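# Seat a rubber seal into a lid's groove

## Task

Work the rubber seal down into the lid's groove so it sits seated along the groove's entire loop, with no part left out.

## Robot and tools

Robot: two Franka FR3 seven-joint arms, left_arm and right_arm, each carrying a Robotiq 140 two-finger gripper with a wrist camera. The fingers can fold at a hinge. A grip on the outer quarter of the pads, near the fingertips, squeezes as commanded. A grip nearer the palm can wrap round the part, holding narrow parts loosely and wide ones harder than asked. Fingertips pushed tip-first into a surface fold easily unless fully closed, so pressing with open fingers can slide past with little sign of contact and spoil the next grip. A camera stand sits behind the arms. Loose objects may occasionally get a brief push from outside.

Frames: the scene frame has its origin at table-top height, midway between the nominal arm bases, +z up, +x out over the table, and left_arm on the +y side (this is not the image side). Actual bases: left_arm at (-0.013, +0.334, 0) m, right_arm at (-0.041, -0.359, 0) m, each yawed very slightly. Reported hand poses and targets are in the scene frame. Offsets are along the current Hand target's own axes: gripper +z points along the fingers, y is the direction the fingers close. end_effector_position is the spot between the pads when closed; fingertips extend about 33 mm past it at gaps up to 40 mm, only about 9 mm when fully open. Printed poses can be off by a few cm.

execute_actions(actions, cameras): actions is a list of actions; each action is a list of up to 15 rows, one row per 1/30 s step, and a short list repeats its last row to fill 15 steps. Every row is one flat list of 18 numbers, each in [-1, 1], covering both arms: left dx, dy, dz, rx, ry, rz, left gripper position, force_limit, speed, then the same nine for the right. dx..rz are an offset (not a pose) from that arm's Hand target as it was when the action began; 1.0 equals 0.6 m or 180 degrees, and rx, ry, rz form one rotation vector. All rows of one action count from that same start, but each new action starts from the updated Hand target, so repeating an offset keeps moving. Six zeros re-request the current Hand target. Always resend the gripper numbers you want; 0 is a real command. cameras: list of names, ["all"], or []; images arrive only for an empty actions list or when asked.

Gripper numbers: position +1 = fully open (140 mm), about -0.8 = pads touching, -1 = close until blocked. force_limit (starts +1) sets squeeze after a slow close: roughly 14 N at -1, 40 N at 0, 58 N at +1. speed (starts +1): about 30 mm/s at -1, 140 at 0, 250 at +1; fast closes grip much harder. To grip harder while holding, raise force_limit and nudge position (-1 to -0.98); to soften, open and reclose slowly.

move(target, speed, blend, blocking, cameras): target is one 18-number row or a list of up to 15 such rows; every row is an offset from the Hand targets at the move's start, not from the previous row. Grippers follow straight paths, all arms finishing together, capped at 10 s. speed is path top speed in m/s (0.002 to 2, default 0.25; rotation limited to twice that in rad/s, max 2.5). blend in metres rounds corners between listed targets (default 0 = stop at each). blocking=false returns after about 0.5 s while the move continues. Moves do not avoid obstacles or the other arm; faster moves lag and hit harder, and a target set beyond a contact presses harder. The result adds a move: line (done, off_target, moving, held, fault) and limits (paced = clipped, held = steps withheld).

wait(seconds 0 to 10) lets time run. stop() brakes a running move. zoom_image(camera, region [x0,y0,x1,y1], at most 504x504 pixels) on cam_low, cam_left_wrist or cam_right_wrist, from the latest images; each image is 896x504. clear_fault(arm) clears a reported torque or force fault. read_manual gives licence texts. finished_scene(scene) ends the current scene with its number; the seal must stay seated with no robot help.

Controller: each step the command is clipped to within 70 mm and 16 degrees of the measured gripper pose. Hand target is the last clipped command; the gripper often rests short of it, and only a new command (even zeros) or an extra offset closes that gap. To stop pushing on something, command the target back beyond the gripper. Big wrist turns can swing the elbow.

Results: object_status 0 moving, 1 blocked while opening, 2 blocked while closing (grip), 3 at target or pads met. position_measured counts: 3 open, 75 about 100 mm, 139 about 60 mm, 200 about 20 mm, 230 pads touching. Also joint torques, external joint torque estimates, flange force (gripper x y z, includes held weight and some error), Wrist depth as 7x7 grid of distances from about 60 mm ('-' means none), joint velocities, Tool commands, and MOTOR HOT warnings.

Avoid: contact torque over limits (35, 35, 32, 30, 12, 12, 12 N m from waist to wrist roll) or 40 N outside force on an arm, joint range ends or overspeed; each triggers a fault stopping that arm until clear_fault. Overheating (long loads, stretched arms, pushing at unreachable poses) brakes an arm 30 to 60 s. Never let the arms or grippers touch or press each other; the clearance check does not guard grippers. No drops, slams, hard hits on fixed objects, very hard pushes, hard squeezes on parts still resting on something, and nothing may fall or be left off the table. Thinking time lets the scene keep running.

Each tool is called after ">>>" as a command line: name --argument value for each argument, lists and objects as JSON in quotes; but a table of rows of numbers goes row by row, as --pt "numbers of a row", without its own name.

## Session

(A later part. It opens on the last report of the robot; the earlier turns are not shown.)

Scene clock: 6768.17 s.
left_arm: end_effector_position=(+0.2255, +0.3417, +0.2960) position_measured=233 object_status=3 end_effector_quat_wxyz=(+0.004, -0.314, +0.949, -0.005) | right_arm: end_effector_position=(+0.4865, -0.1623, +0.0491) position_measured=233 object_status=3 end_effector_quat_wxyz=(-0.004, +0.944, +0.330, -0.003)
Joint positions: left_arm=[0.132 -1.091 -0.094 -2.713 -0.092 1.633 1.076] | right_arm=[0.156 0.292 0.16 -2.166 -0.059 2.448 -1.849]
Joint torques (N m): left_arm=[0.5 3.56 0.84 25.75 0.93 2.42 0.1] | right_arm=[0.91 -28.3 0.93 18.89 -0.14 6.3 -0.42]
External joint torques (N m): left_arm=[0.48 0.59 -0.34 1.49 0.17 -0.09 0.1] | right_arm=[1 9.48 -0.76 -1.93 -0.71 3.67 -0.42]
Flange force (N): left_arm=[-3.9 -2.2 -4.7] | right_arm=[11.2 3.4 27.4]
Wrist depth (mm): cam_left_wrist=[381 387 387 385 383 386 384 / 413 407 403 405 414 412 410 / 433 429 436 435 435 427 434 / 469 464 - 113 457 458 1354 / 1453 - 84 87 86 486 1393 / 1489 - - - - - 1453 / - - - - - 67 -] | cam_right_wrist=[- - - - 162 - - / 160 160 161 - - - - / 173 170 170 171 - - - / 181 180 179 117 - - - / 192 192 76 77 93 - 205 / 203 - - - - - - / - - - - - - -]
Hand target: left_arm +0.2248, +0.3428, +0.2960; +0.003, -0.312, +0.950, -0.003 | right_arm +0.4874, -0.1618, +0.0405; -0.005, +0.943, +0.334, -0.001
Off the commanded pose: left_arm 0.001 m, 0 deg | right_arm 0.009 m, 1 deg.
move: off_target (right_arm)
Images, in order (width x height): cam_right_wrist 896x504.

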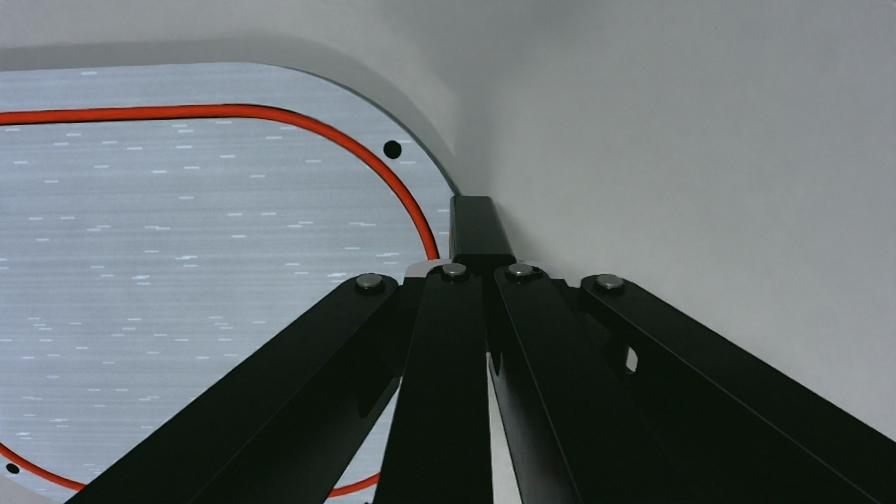

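>>> move --pt "0 0 0 0 0 0 -1 -0.5 0 0 0 -0.019 0 0 0 -1 -0.5 0" --pt "0 0 0 0 0 0 -1 -0.5 0 0.0467 -0.0425 -0.019 0 0 0 -1 -0.5 0" --pt "0 0 0 0 0 0 -1 -0.5 0 0.0467 -0.0425 0.0005 0 0 0 -1 -0.5 0" --pt "0 0 0 0 0 0 -1 -0.5 0 0.0467 -0.0425 -0.019 0 0 0 -1 -0.5 0" --pt "0 0 0 0 0 0 -1 -0.5 0 0 -0.0183 -0.019 0 0 0 -1 -0.5 0" --pt "0 0 0 0 0 0 -1 -0.5 0 0 -0.0183 0.0005 0 0 0 -1 -0.5 0" --pt "0 0 0 0 0 0 -1 -0.5 0 0 -0.0183 -0.019 0 0 0 -1 -0.5 0" --pt "0 0 0 0 0 0 -1 -0.5 0 -0.075 -0.0142 -0.019 0 0 0 -1 -0.5 0" --pt "0 0 0 0 0 0 -1 -0.5 0 -0.075 -0.0142 0 0 0 0 -1 -0.5 0" --speed '[0.04,0.06,0.02,0.04,0.06,0.02,0.04,0.06,0.02]' --blend '[0.002,0.002,0,0.002,0.002,0,0.002,0.002,0]' --cameras '["cam_right_wrist"]'

>>> zoom_image --camera "cam_right_wrist" --region '[350, 60, 560, 260]'

Scene clock: 6797.93 s.
left_arm: end_effector_position=(+0.2255, +0.3417, +0.2960) position_measured=233 object_status=3 end_effector_quat_wxyz=(+0.004, -0.314, +0.949, -0.005) | right_arm: end_effector_position=(+0.4464, -0.1841, +0.0490) position_measured=233 object_status=3 end_effector_quat_wxyz=(-0.004, +0.943, +0.332, -0.002)
Joint positions: left_arm=[0.132 -1.091 -0.094 -2.713 -0.092 1.633 1.076] | right_arm=[0.139 0.182 0.162 -2.33 -0.036 2.505 -1.88]
Joint torques (N m): left_arm=[0.54 3.56 0.8 25.76 0.95 2.43 0.09] | right_arm=[1.08 -23.23 0.5 18.41 0.01 6.37 -0.2]
External joint torques (N m): left_arm=[0.53 0.59 -0.38 1.54 0.19 -0.08 0.09] | right_arm=[0.98 10.38 -0.68 -1.67 -0.52 3.74 -0.2]
Flange force (N): left_arm=[-4.0 -2.3 -4.8] | right_arm=[14.9 4.7 32.2]
Wrist depth (mm): cam_left_wrist=[380 387 389 385 391 389 389 / 407 406 408 407 409 408 410 / 441 440 426 422 426 430 431 / 464 468 465 113 457 466 1354 / 1427 496 84 86 86 482 1435 / 1508 - - - - - 1819 / - - - - - 68 -] | cam_right_wrist=[155 154 155 155 - 163 164 / 161 161 161 161 - - - / 173 170 169 169 - 183 - / - 180 178 122 - - - / - 193 76 77 93 200 - / - - - - - - - / - - - - - - -]
Hand target: left_arm +0.2248, +0.3428, +0.2960; +0.003, -0.312, +0.950, -0.003 | right_arm +0.4471, -0.1835, +0.0404; -0.005, +0.943, +0.334, -0.001
Off the commanded pose: left_arm 0.001 m, 0 deg | right_arm 0.009 m, 0 deg.
move: off_target (right_arm)
Images, in order (width x height): cam_right_wrist 896x504.

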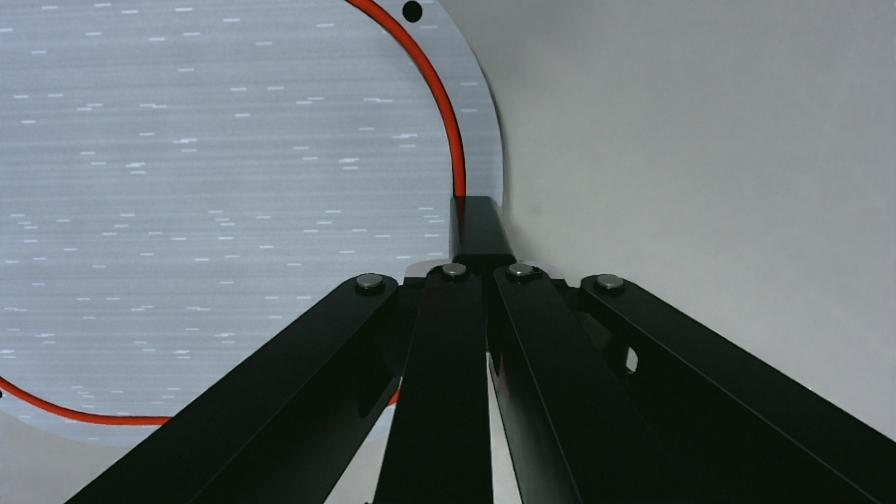

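Scaled by 2.400 from the camera's 896x504 image, which has a finer 1280x720 frame.

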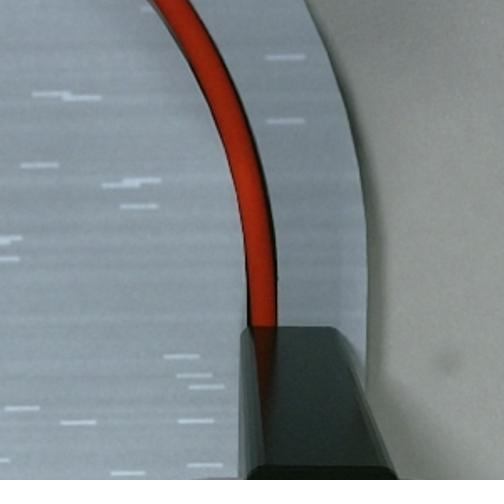

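>>> move --pt "0 0 0 0 0 0 -1 -0.5 0 0 0 -0.0195 0 0 0 -1 -0.5 0" --pt "0 0 0 0 0 0 -1 -0.5 0 -0.0417 -0.0058 -0.0195 0 0 0 -1 -0.5 0" --pt "0 0 0 0 0 0 -1 -0.5 0 -0.0417 -0.0058 -0.0022 0 0 0 -1 -0.5 0" --pt "0 0 0 0 0 0 -1 -0.5 0 -0.0417 -0.0058 -0.0195 0 0 0 -1 -0.5 0" --pt "0 0 0 0 0 0 -1 -0.5 0 -0.0938 -0.0167 -0.0195 0 0 0 -1 -0.5 0" --pt "0 0 0 0 0 0 -1 -0.5 0 -0.0938 -0.0167 -0.0022 0 0 0 -1 -0.5 0" --pt "0 0 0 0 0 0 -1 -0.5 0 -0.0938 -0.0167 -0.0195 0 0 0 -1 -0.5 0" --pt "0 0 0 0 0 0 -1 -0.5 0 -0.1307 -0.045 -0.0195 0 0 0 -1 -0.5 0" --pt "0 0 0 0 0 0 -1 -0.5 0 -0.1307 -0.045 -0.0022 0 0 0 -1 -0.5 0" --speed '[0.04,0.06,0.02,0.04,0.06,0.02,0.04,0.06,0.02]' --blend '[0.002,0.002,0,0.002,0.002,0,0.002,0.002,0]' --cameras '["cam_right_wrist"]'

>>> zoom_image --camera "cam_right_wrist" --region '[380, 60, 590, 260]'

Scene clock: 6825.87 s.
left_arm: end_effector_position=(+0.2255, +0.3417, +0.2960) position_measured=233 object_status=3 end_effector_quat_wxyz=(+0.004, -0.314, +0.949, -0.005) | right_arm: end_effector_position=(+0.3693, -0.2118, +0.0479) position_measured=233 object_status=3 end_effector_quat_wxyz=(-0.004, +0.942, +0.335, -0.001)
Joint positions: left_arm=[0.132 -1.091 -0.094 -2.713 -0.092 1.633 1.076] | right_arm=[0.13 -0.019 0.173 -2.609 0.023 2.588 -1.93]
Joint torques (N m): left_arm=[0.48 3.6 0.85 25.66 0.94 2.42 0.06] | right_arm=[0.66 -17.99 -0.94 17.49 -0.08 5.37 0.09]
External joint torques (N m): left_arm=[0.5 0.62 -0.3 1.43 0.19 -0.08 0.06] | right_arm=[0.65 7.61 -0.84 -1.44 -0.55 2.75 0.09]
Flange force (N): left_arm=[-4.0 -2.2 -4.6] | right_arm=[12.5 4.8 29.3]
Wrist depth (mm): cam_left_wrist=[394 388 385 388 389 383 388 / 414 410 410 408 409 405 409 / 443 436 435 433 445 435 440 / 467 464 458 118 454 464 1295 / 1402 488 84 87 86 1354 1427 / 1471 - - - - - 1537 / - - - - - 68 -] | cam_right_wrist=[154 153 155 154 152 - - / 162 162 160 159 161 175 - / 170 171 172 169 181 176 - / - 180 178 122 187 185 187 / 208 205 76 77 93 - - / - - - - - - - / - - - - - - -]
Hand target: left_arm +0.2248, +0.3428, +0.2960; +0.003, -0.312, +0.950, -0.003 | right_arm +0.3691, -0.2119, +0.0418; -0.005, +0.943, +0.334, -0.001
Off the commanded pose: left_arm 0.001 m, 0 deg | right_arm 0.006 m, 0 deg.
move: off_target (right_arm)
Images, in order (width x height): cam_right_wrist 896x504.

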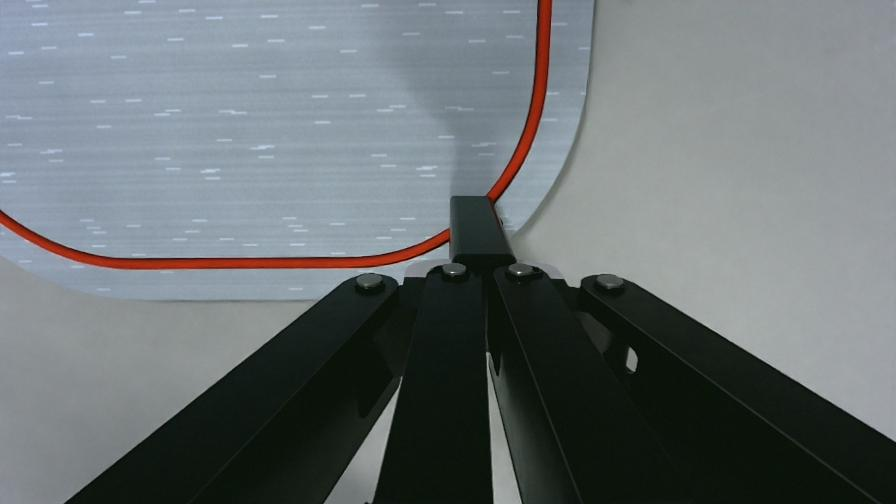

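Scaled by 2.400 from the camera's 896x504 image, which has a finer 1280x720 frame.

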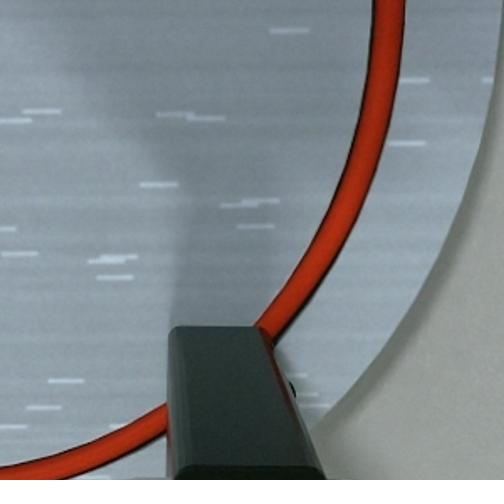

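>>> move --pt "0 0 0 0 0 0 -1 -0.5 0 0 0 -0.018 0 0 0 -1 -0.5 0" --pt "0 0 0 0 0 0 -1 -0.5 0 -0.016 -0.0413 -0.018 0 0 0 -1 -0.5 0" --pt "0 0 0 0 0 0 -1 -0.5 0 -0.016 -0.0413 0 0 0 0 -1 -0.5 0" --pt "0 0 0 0 0 0 -1 -0.5 0 -0.016 -0.0413 -0.018 0 0 0 -1 -0.5 0" --pt "0 0 0 0 0 0 -1 -0.5 0 -0.0193 -0.08 -0.018 0 0 0 -1 -0.5 0" --pt "0 0 0 0 0 0 -1 -0.5 0 -0.0193 -0.08 0.0004 0 0 0 -1 -0.5 0" --pt "0 0 0 0 0 0 -1 -0.5 0 -0.0193 -0.08 -0.018 0 0 0 -1 -0.5 0" --pt "0 0 0 0 0 0 -1 -0.5 0 -0.0193 -0.1217 -0.018 0 0 0 -1 -0.5 0" --pt "0 0 0 0 0 0 -1 -0.5 0 -0.0193 -0.1217 0.0008 0 0 0 -1 -0.5 0" --speed '[0.04,0.06,0.02,0.04,0.06,0.02,0.04,0.06,0.02]' --blend '[0.002,0.002,0,0.002,0.002,0,0.002,0.002,0]' --cameras '["cam_right_wrist"]'

Scene clock: 6850.30 s.
left_arm: end_effector_position=(+0.2255, +0.3417, +0.2960) position_measured=233 object_status=3 end_effector_quat_wxyz=(+0.004, -0.314, +0.949, -0.005) | right_arm: end_effector_position=(+0.3153, -0.1615, +0.0473) position_measured=233 object_status=3 end_effector_quat_wxyz=(-0.005, +0.942, +0.336, +0.001)
Joint positions: left_arm=[0.132 -1.091 -0.094 -2.713 -0.092 1.633 1.076] | right_arm=[0.202 -0.096 0.271 -2.704 0.069 2.614 -1.805]
Joint velocities: left_arm=[within noise] | right_arm=[0.003 0.001 0.001 -0.003 0 -0.001 0.006]
Joint torques (N m): left_arm=[0.45 3.6 0.88 25.64 0.93 2.43 0.08] | right_arm=[0.07 -15.38 -1.24 16.87 -0.22 4.54 0.2]
External joint torques (N m): left_arm=[0.41 0.64 -0.29 1.43 0.18 -0.07 0.08] | right_arm=[0.14 6.68 -0.45 -1.82 -0.67 1.89 0.2]
Flange force (N): left_arm=[-4.0 -2.3 -4.5] | right_arm=[12.2 2.9 27.4]
Wrist depth (mm): cam_left_wrist=[386 386 384 387 386 384 382 / 404 407 409 407 417 408 407 / 436 434 433 434 436 432 438 / - 461 464 118 455 464 1339 / 1402 487 84 86 86 1385 1410 / 1518 - - - - - 1402 / - - - - - 67 -] | cam_right_wrist=[154 154 154 154 153 152 162 / 160 162 161 160 160 159 - / - 171 172 169 169 167 - / - 177 177 117 177 - - / - - 76 77 93 - - / - - - - - - - / - - - - - - -]
Hand target: left_arm +0.2248, +0.3428, +0.2960; +0.003, -0.312, +0.950, -0.003 | right_arm +0.3142, -0.1625, +0.0420; -0.005, +0.943, +0.334, -0.001
Off the commanded pose: left_arm 0.001 m, 0 deg | right_arm 0.006 m, 0 deg.
move: off_target (right_arm)
Images, in order (width x height): cam_right_wrist 896x504.

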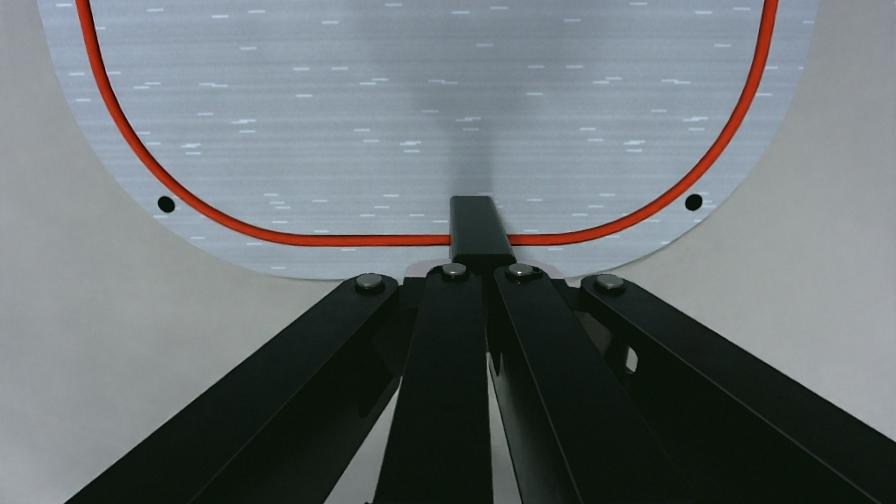

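>>> move --pt "0 0 0 0 0 0 -1 -0.5 0 0 0 -0.018 0 0 0 -1 -0.5 0" --pt "0 0 0 0 0 0 -1 -0.5 0 0 -0.0417 -0.018 0 0 0 -1 -0.5 0" --pt "0 0 0 0 0 0 -1 -0.5 0 0 -0.0417 0 0 0 0 -1 -0.5 0" --pt "0 0 0 0 0 0 -1 -0.5 0 0 -0.0417 -0.018 0 0 0 -1 -0.5 0" --pt "0 0 0 0 0 0 -1 -0.5 0 0 -0.0833 -0.018 0 0 0 -1 -0.5 0" --pt "0 0 0 0 0 0 -1 -0.5 0 0 -0.0833 0.0004 0 0 0 -1 -0.5 0" --pt "0 0 0 0 0 0 -1 -0.5 0 0 -0.0833 -0.018 0 0 0 -1 -0.5 0" --pt "0 0 0 0 0 0 -1 -0.5 0 0.0033 -0.1452 -0.018 0 0 0 -1 -0.5 0" --pt "0 0 0 0 0 0 -1 -0.5 0 0.0033 -0.1452 0.0008 0 0 0 -1 -0.5 0" --speed '[0.04,0.06,0.02,0.04,0.06,0.02,0.04,0.06,0.02]' --blend '[0.002,0.002,0,0.002,0.002,0,0.002,0.002,0]' --cameras '["cam_right_wrist"]'

Scene clock: 6869.70 s.
left_arm: end_effector_position=(+0.2255, +0.3417, +0.2960) position_measured=233 object_status=3 end_effector_quat_wxyz=(+0.004, -0.314, +0.949, -0.005) | right_arm: end_effector_position=(+0.2619, -0.0933, +0.0470) position_measured=233 object_status=3 end_effector_quat_wxyz=(-0.004, +0.942, +0.336, +0.001)
Joint positions: left_arm=[0.132 -1.091 -0.094 -2.713 -0.092 1.633 1.076] | right_arm=[0.28 -0.113 0.416 -2.719 0.105 2.618 -1.616]
Joint velocities: left_arm=[within noise] | right_arm=[0 0.001 0 0 0 0.001 0.006]
Joint torques (N m): left_arm=[0.5 3.57 0.8 25.73 0.95 2.42 0.1] | right_arm=[0.21 -13.9 -1.06 16.9 -0.05 4.41 0.14]
External joint torques (N m): left_arm=[0.5 0.59 -0.34 1.48 0.19 -0.09 0.1] | right_arm=[0.22 6.28 0.14 -1.64 -0.48 1.77 0.14]
Flange force (N): left_arm=[-3.9 -2.2 -4.7] | right_arm=[13.2 -0.4 27.3]
Wrist depth (mm): cam_left_wrist=[393 388 385 384 382 381 384 / 412 408 412 406 411 412 409 / 436 429 427 434 434 432 431 / 456 456 461 118 461 455 1324 / 1369 - 84 87 86 1385 1393 / 1499 - - - - - 1547 / - - - - - 67 -] | cam_right_wrist=[167 - 155 155 152 151 151 / - - 160 159 160 157 157 / - 185 171 170 169 168 167 / - 192 195 122 178 179 - / - - 76 77 93 - - / - - - - - - - / - - - - - - -]
Hand target: left_arm +0.2248, +0.3428, +0.2960; +0.003, -0.312, +0.950, -0.003 | right_arm +0.2609, -0.0935, +0.0424; -0.005, +0.943, +0.334, -0.001
Off the commanded pose: left_arm 0.001 m, 0 deg | right_arm 0.005 m, 0 deg.
move: off_target (right_arm)
Images, in order (width x height): cam_right_wrist 896x504.

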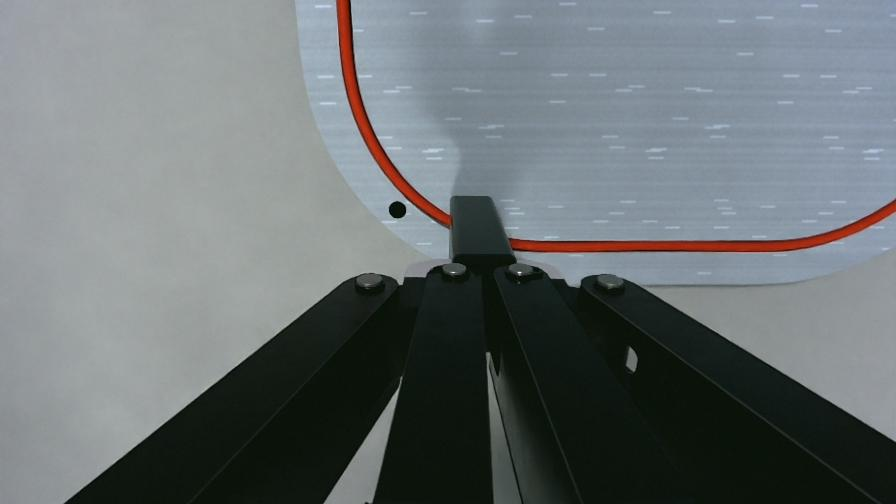

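>>> move --pt "0 0 0 0 0 0 -1 -0.5 0 0 0 -0.018 0 0 0 -1 -0.5 0" --pt "0 0 0 0 0 0 -1 -0.5 0 0.025 -0.0373 -0.018 0 0 0 -1 -0.5 0" --pt "0 0 0 0 0 0 -1 -0.5 0 0.025 -0.0373 0.0004 0 0 0 -1 -0.5 0" --pt "0 0 0 0 0 0 -1 -0.5 0 0.025 -0.0373 -0.018 0 0 0 -1 -0.5 0" --pt "0 0 0 0 0 0 -1 -0.5 0 0.0642 -0.0623 -0.018 0 0 0 -1 -0.5 0" --pt "0 0 0 0 0 0 -1 -0.5 0 0.0642 -0.0623 0.0004 0 0 0 -1 -0.5 0" --pt "0 0 0 0 0 0 -1 -0.5 0 0.0642 -0.0623 -0.05 0 0 0 -1 -0.5 0" --speed '[0.04,0.06,0.02,0.04,0.06,0.02,0.04]' --blend '[0.002,0.002,0,0.002,0.002,0,0]' --cameras '["cam_right_wrist"]'

>>> zoom_image --camera "cam_right_wrist" --region '[400, 60, 600, 280]'

Scene clock: 6884.10 s.
left_arm: end_effector_position=(+0.2255, +0.3417, +0.2960) position_measured=233 object_status=3 end_effector_quat_wxyz=(+0.004, -0.314, +0.949, -0.005) | right_arm: end_effector_position=(+0.2676, -0.0407, +0.0719) position_measured=233 object_status=3 end_effector_quat_wxyz=(-0.005, +0.943, +0.332, +0.000)
Joint positions: left_arm=[0.132 -1.091 -0.094 -2.713 -0.092 1.633 1.076] | right_arm=[0.291 -0.07 0.474 -2.579 0.069 2.52 -1.5]
Joint velocities: left_arm=[within noise] | right_arm=[-0.001 0.001 0 0 0 -0.004 -0.007]
Joint torques (N m): left_arm=[0.48 3.55 0.83 25.78 0.95 2.43 0.1] | right_arm=[1.4 -23.9 -1.25 20.55 0.99 2.39 -0.32]
External joint torques (N m): left_arm=[0.48 0.63 -0.35 1.47 0.19 -0.09 0.1] | right_arm=[1.38 -1.67 -0.35 0.51 0.49 -0.26 -0.32]
Flange force (N): left_arm=[-4.0 -2.3 -4.7] | right_arm=[-5.5 0.1 -7.3]
Wrist depth (mm): cam_left_wrist=[391 387 384 386 386 386 386 / 414 412 411 409 414 409 407 / 435 429 434 430 433 436 438 / 472 468 454 112 454 463 1235 / 496 488 84 86 86 479 1393 / 1557 - - - - - - / - - - - - 68 -] | cam_right_wrist=[- - - 175 174 175 174 / - - - 187 185 180 180 / - - - 189 192 193 193 / - - - 110 203 - 203 / - - 76 77 93 - 214 / - - - - - - - / - - - - - - -]
Hand target: left_arm +0.2248, +0.3428, +0.2960; +0.003, -0.312, +0.950, -0.003 | right_arm +0.2674, -0.0405, +0.0729; -0.005, +0.943, +0.334, -0.001
Off the commanded pose: left_arm 0.001 m, 0 deg | right_arm 0.001 m, 0 deg.
move: done
Images, in order (width x height): cam_right_wrist 896x504.

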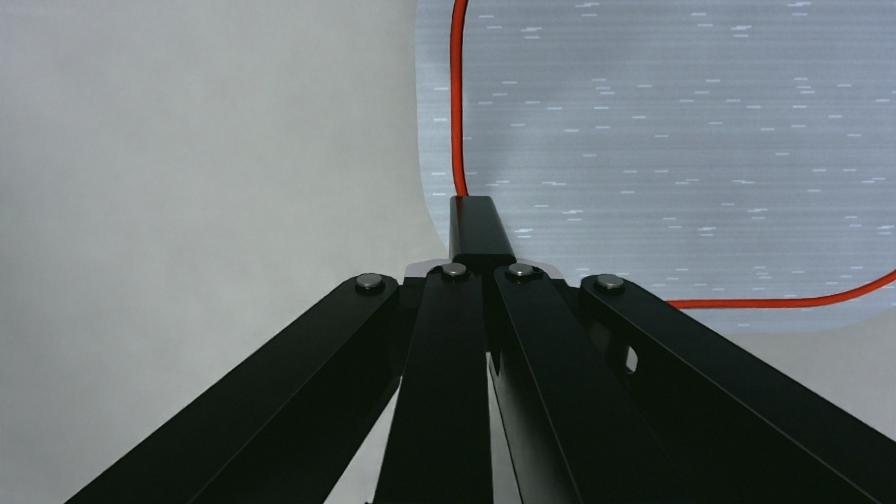

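Scaled by 2.291 from the camera's 896x504 image, which has a finer 1280x720 frame.

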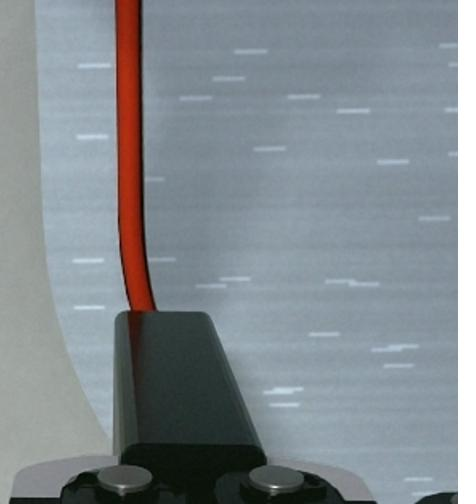

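>>> move --target '[0,0,0,0,0,0,-1,-0.5,0,0.215,0.1805,-0.2952,0,0,0,1,-0.5,1]' --speed 0.2 --cameras '["cam_right_wrist"]'

>>> zoom_image --camera "cam_right_wrist" --region '[300, 90, 460, 240]'

>>> zoom_image --camera "cam_right_wrist" --region '[440, 90, 600, 240]'

>>> zoom_image --camera "cam_right_wrist" --region '[300, 220, 460, 370]'

>>> zoom_image --camera "cam_right_wrist" --region '[440, 220, 600, 370]'

Scene clock: 6896.00 s.
left_arm: end_effector_position=(+0.2255, +0.3417, +0.2960) position_measured=233 object_status=3 end_effector_quat_wxyz=(+0.004, -0.314, +0.949, -0.005) | right_arm: end_effector_position=(+0.4373, -0.0448, +0.2500) position_measured=3 object_status=3 end_effector_quat_wxyz=(-0.006, +0.944, +0.330, +0.001)
Joint positions: left_arm=[0.132 -1.091 -0.094 -2.713 -0.092 1.633 1.076] | right_arm=[0.193 0.049 0.351 -1.933 -0.006 1.985 -1.659]
Joint velocities: left_arm=[within noise] | right_arm=[0 -0.001 0 -0.001 -0.001 -0.004 -0.007]
Joint torques (N m): left_arm=[0.45 3.57 0.87 25.74 0.94 2.43 0.1] | right_arm=[1.3 -32.38 0.44 25.57 0.34 2.38 -0.18]
External joint torques (N m): left_arm=[0.45 0.62 -0.29 1.48 0.18 -0.08 0.1] | right_arm=[1.35 -0.37 -0.11 0.8 -0.49 -0.28 -0.18]
Flange force (N): left_arm=[-4.0 -2.2 -4.7] | right_arm=[2.9 -0.6 -2.2]
Wrist depth (mm): cam_left_wrist=[380 389 388 384 384 396 384 / 409 410 409 405 404 409 406 / 436 442 - - 436 431 433 / 469 464 459 118 455 468 1324 / 1385 491 84 87 86 1385 1410 / 1508 - - - - - 1480 / - - - - - 68 -] | cam_right_wrist=[- 353 - - 355 349 1119 / - - - 367 - - 1140 / - 391 - - - - - / 411 119 406 - 393 131 - / - 109 434 - - 122 97 / - 102 - - 464 - - / - - - - - 482 -]
Hand target: left_arm +0.2248, +0.3428, +0.2960; +0.003, -0.312, +0.950, -0.003 | right_arm +0.4366, -0.0451, +0.2492; -0.005, +0.943, +0.334, -0.001
Off the commanded pose: left_arm 0.001 m, 0 deg | right_arm 0.001 m, 1 deg.
move: done
Images, in order (width x height): cam_right_wrist 896x504.

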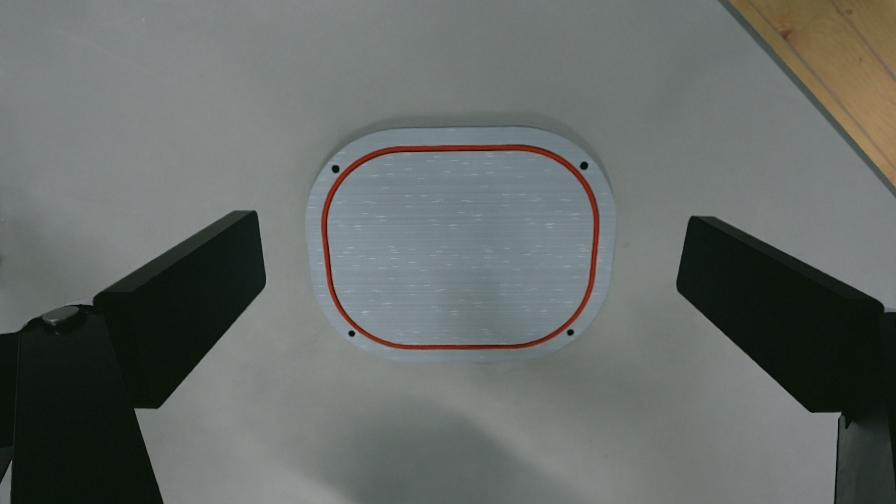

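Scaled by 3.150 from the camera's 896x504 image, which has a finer 1280x720 frame.

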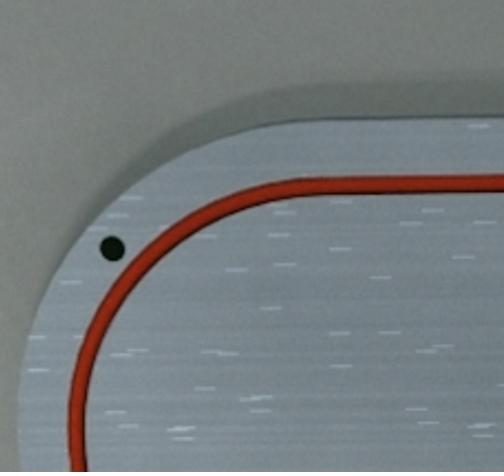

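Scaled by 3.150 from the camera's 896x504 image, which has a finer 1280x720 frame.

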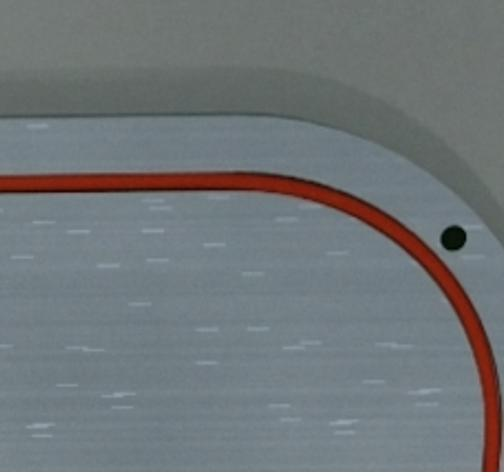

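Scaled by 3.150 from the camera's 896x504 image, which has a finer 1280x720 frame.

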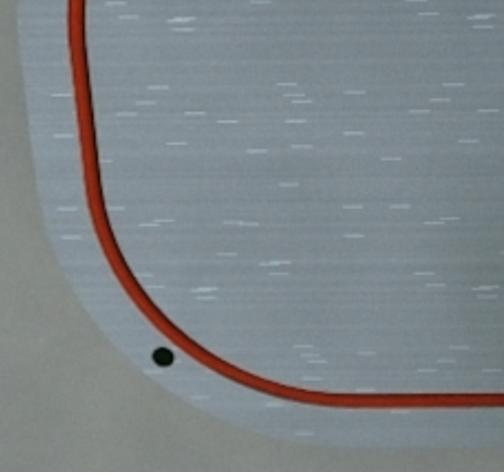

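Scaled by 3.150 from the camera's 896x504 image, which has a finer 1280x720 frame.

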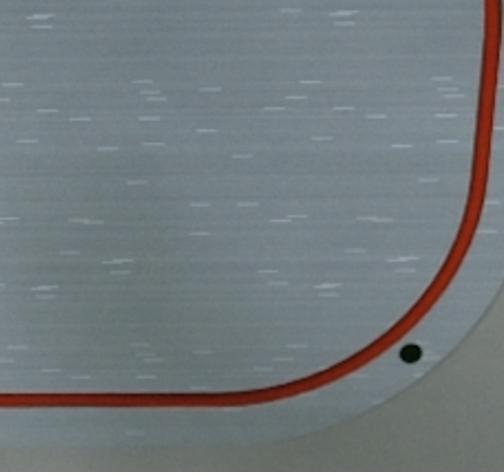

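>>> finished_scene --scene 2

The scene is finished: the task was done.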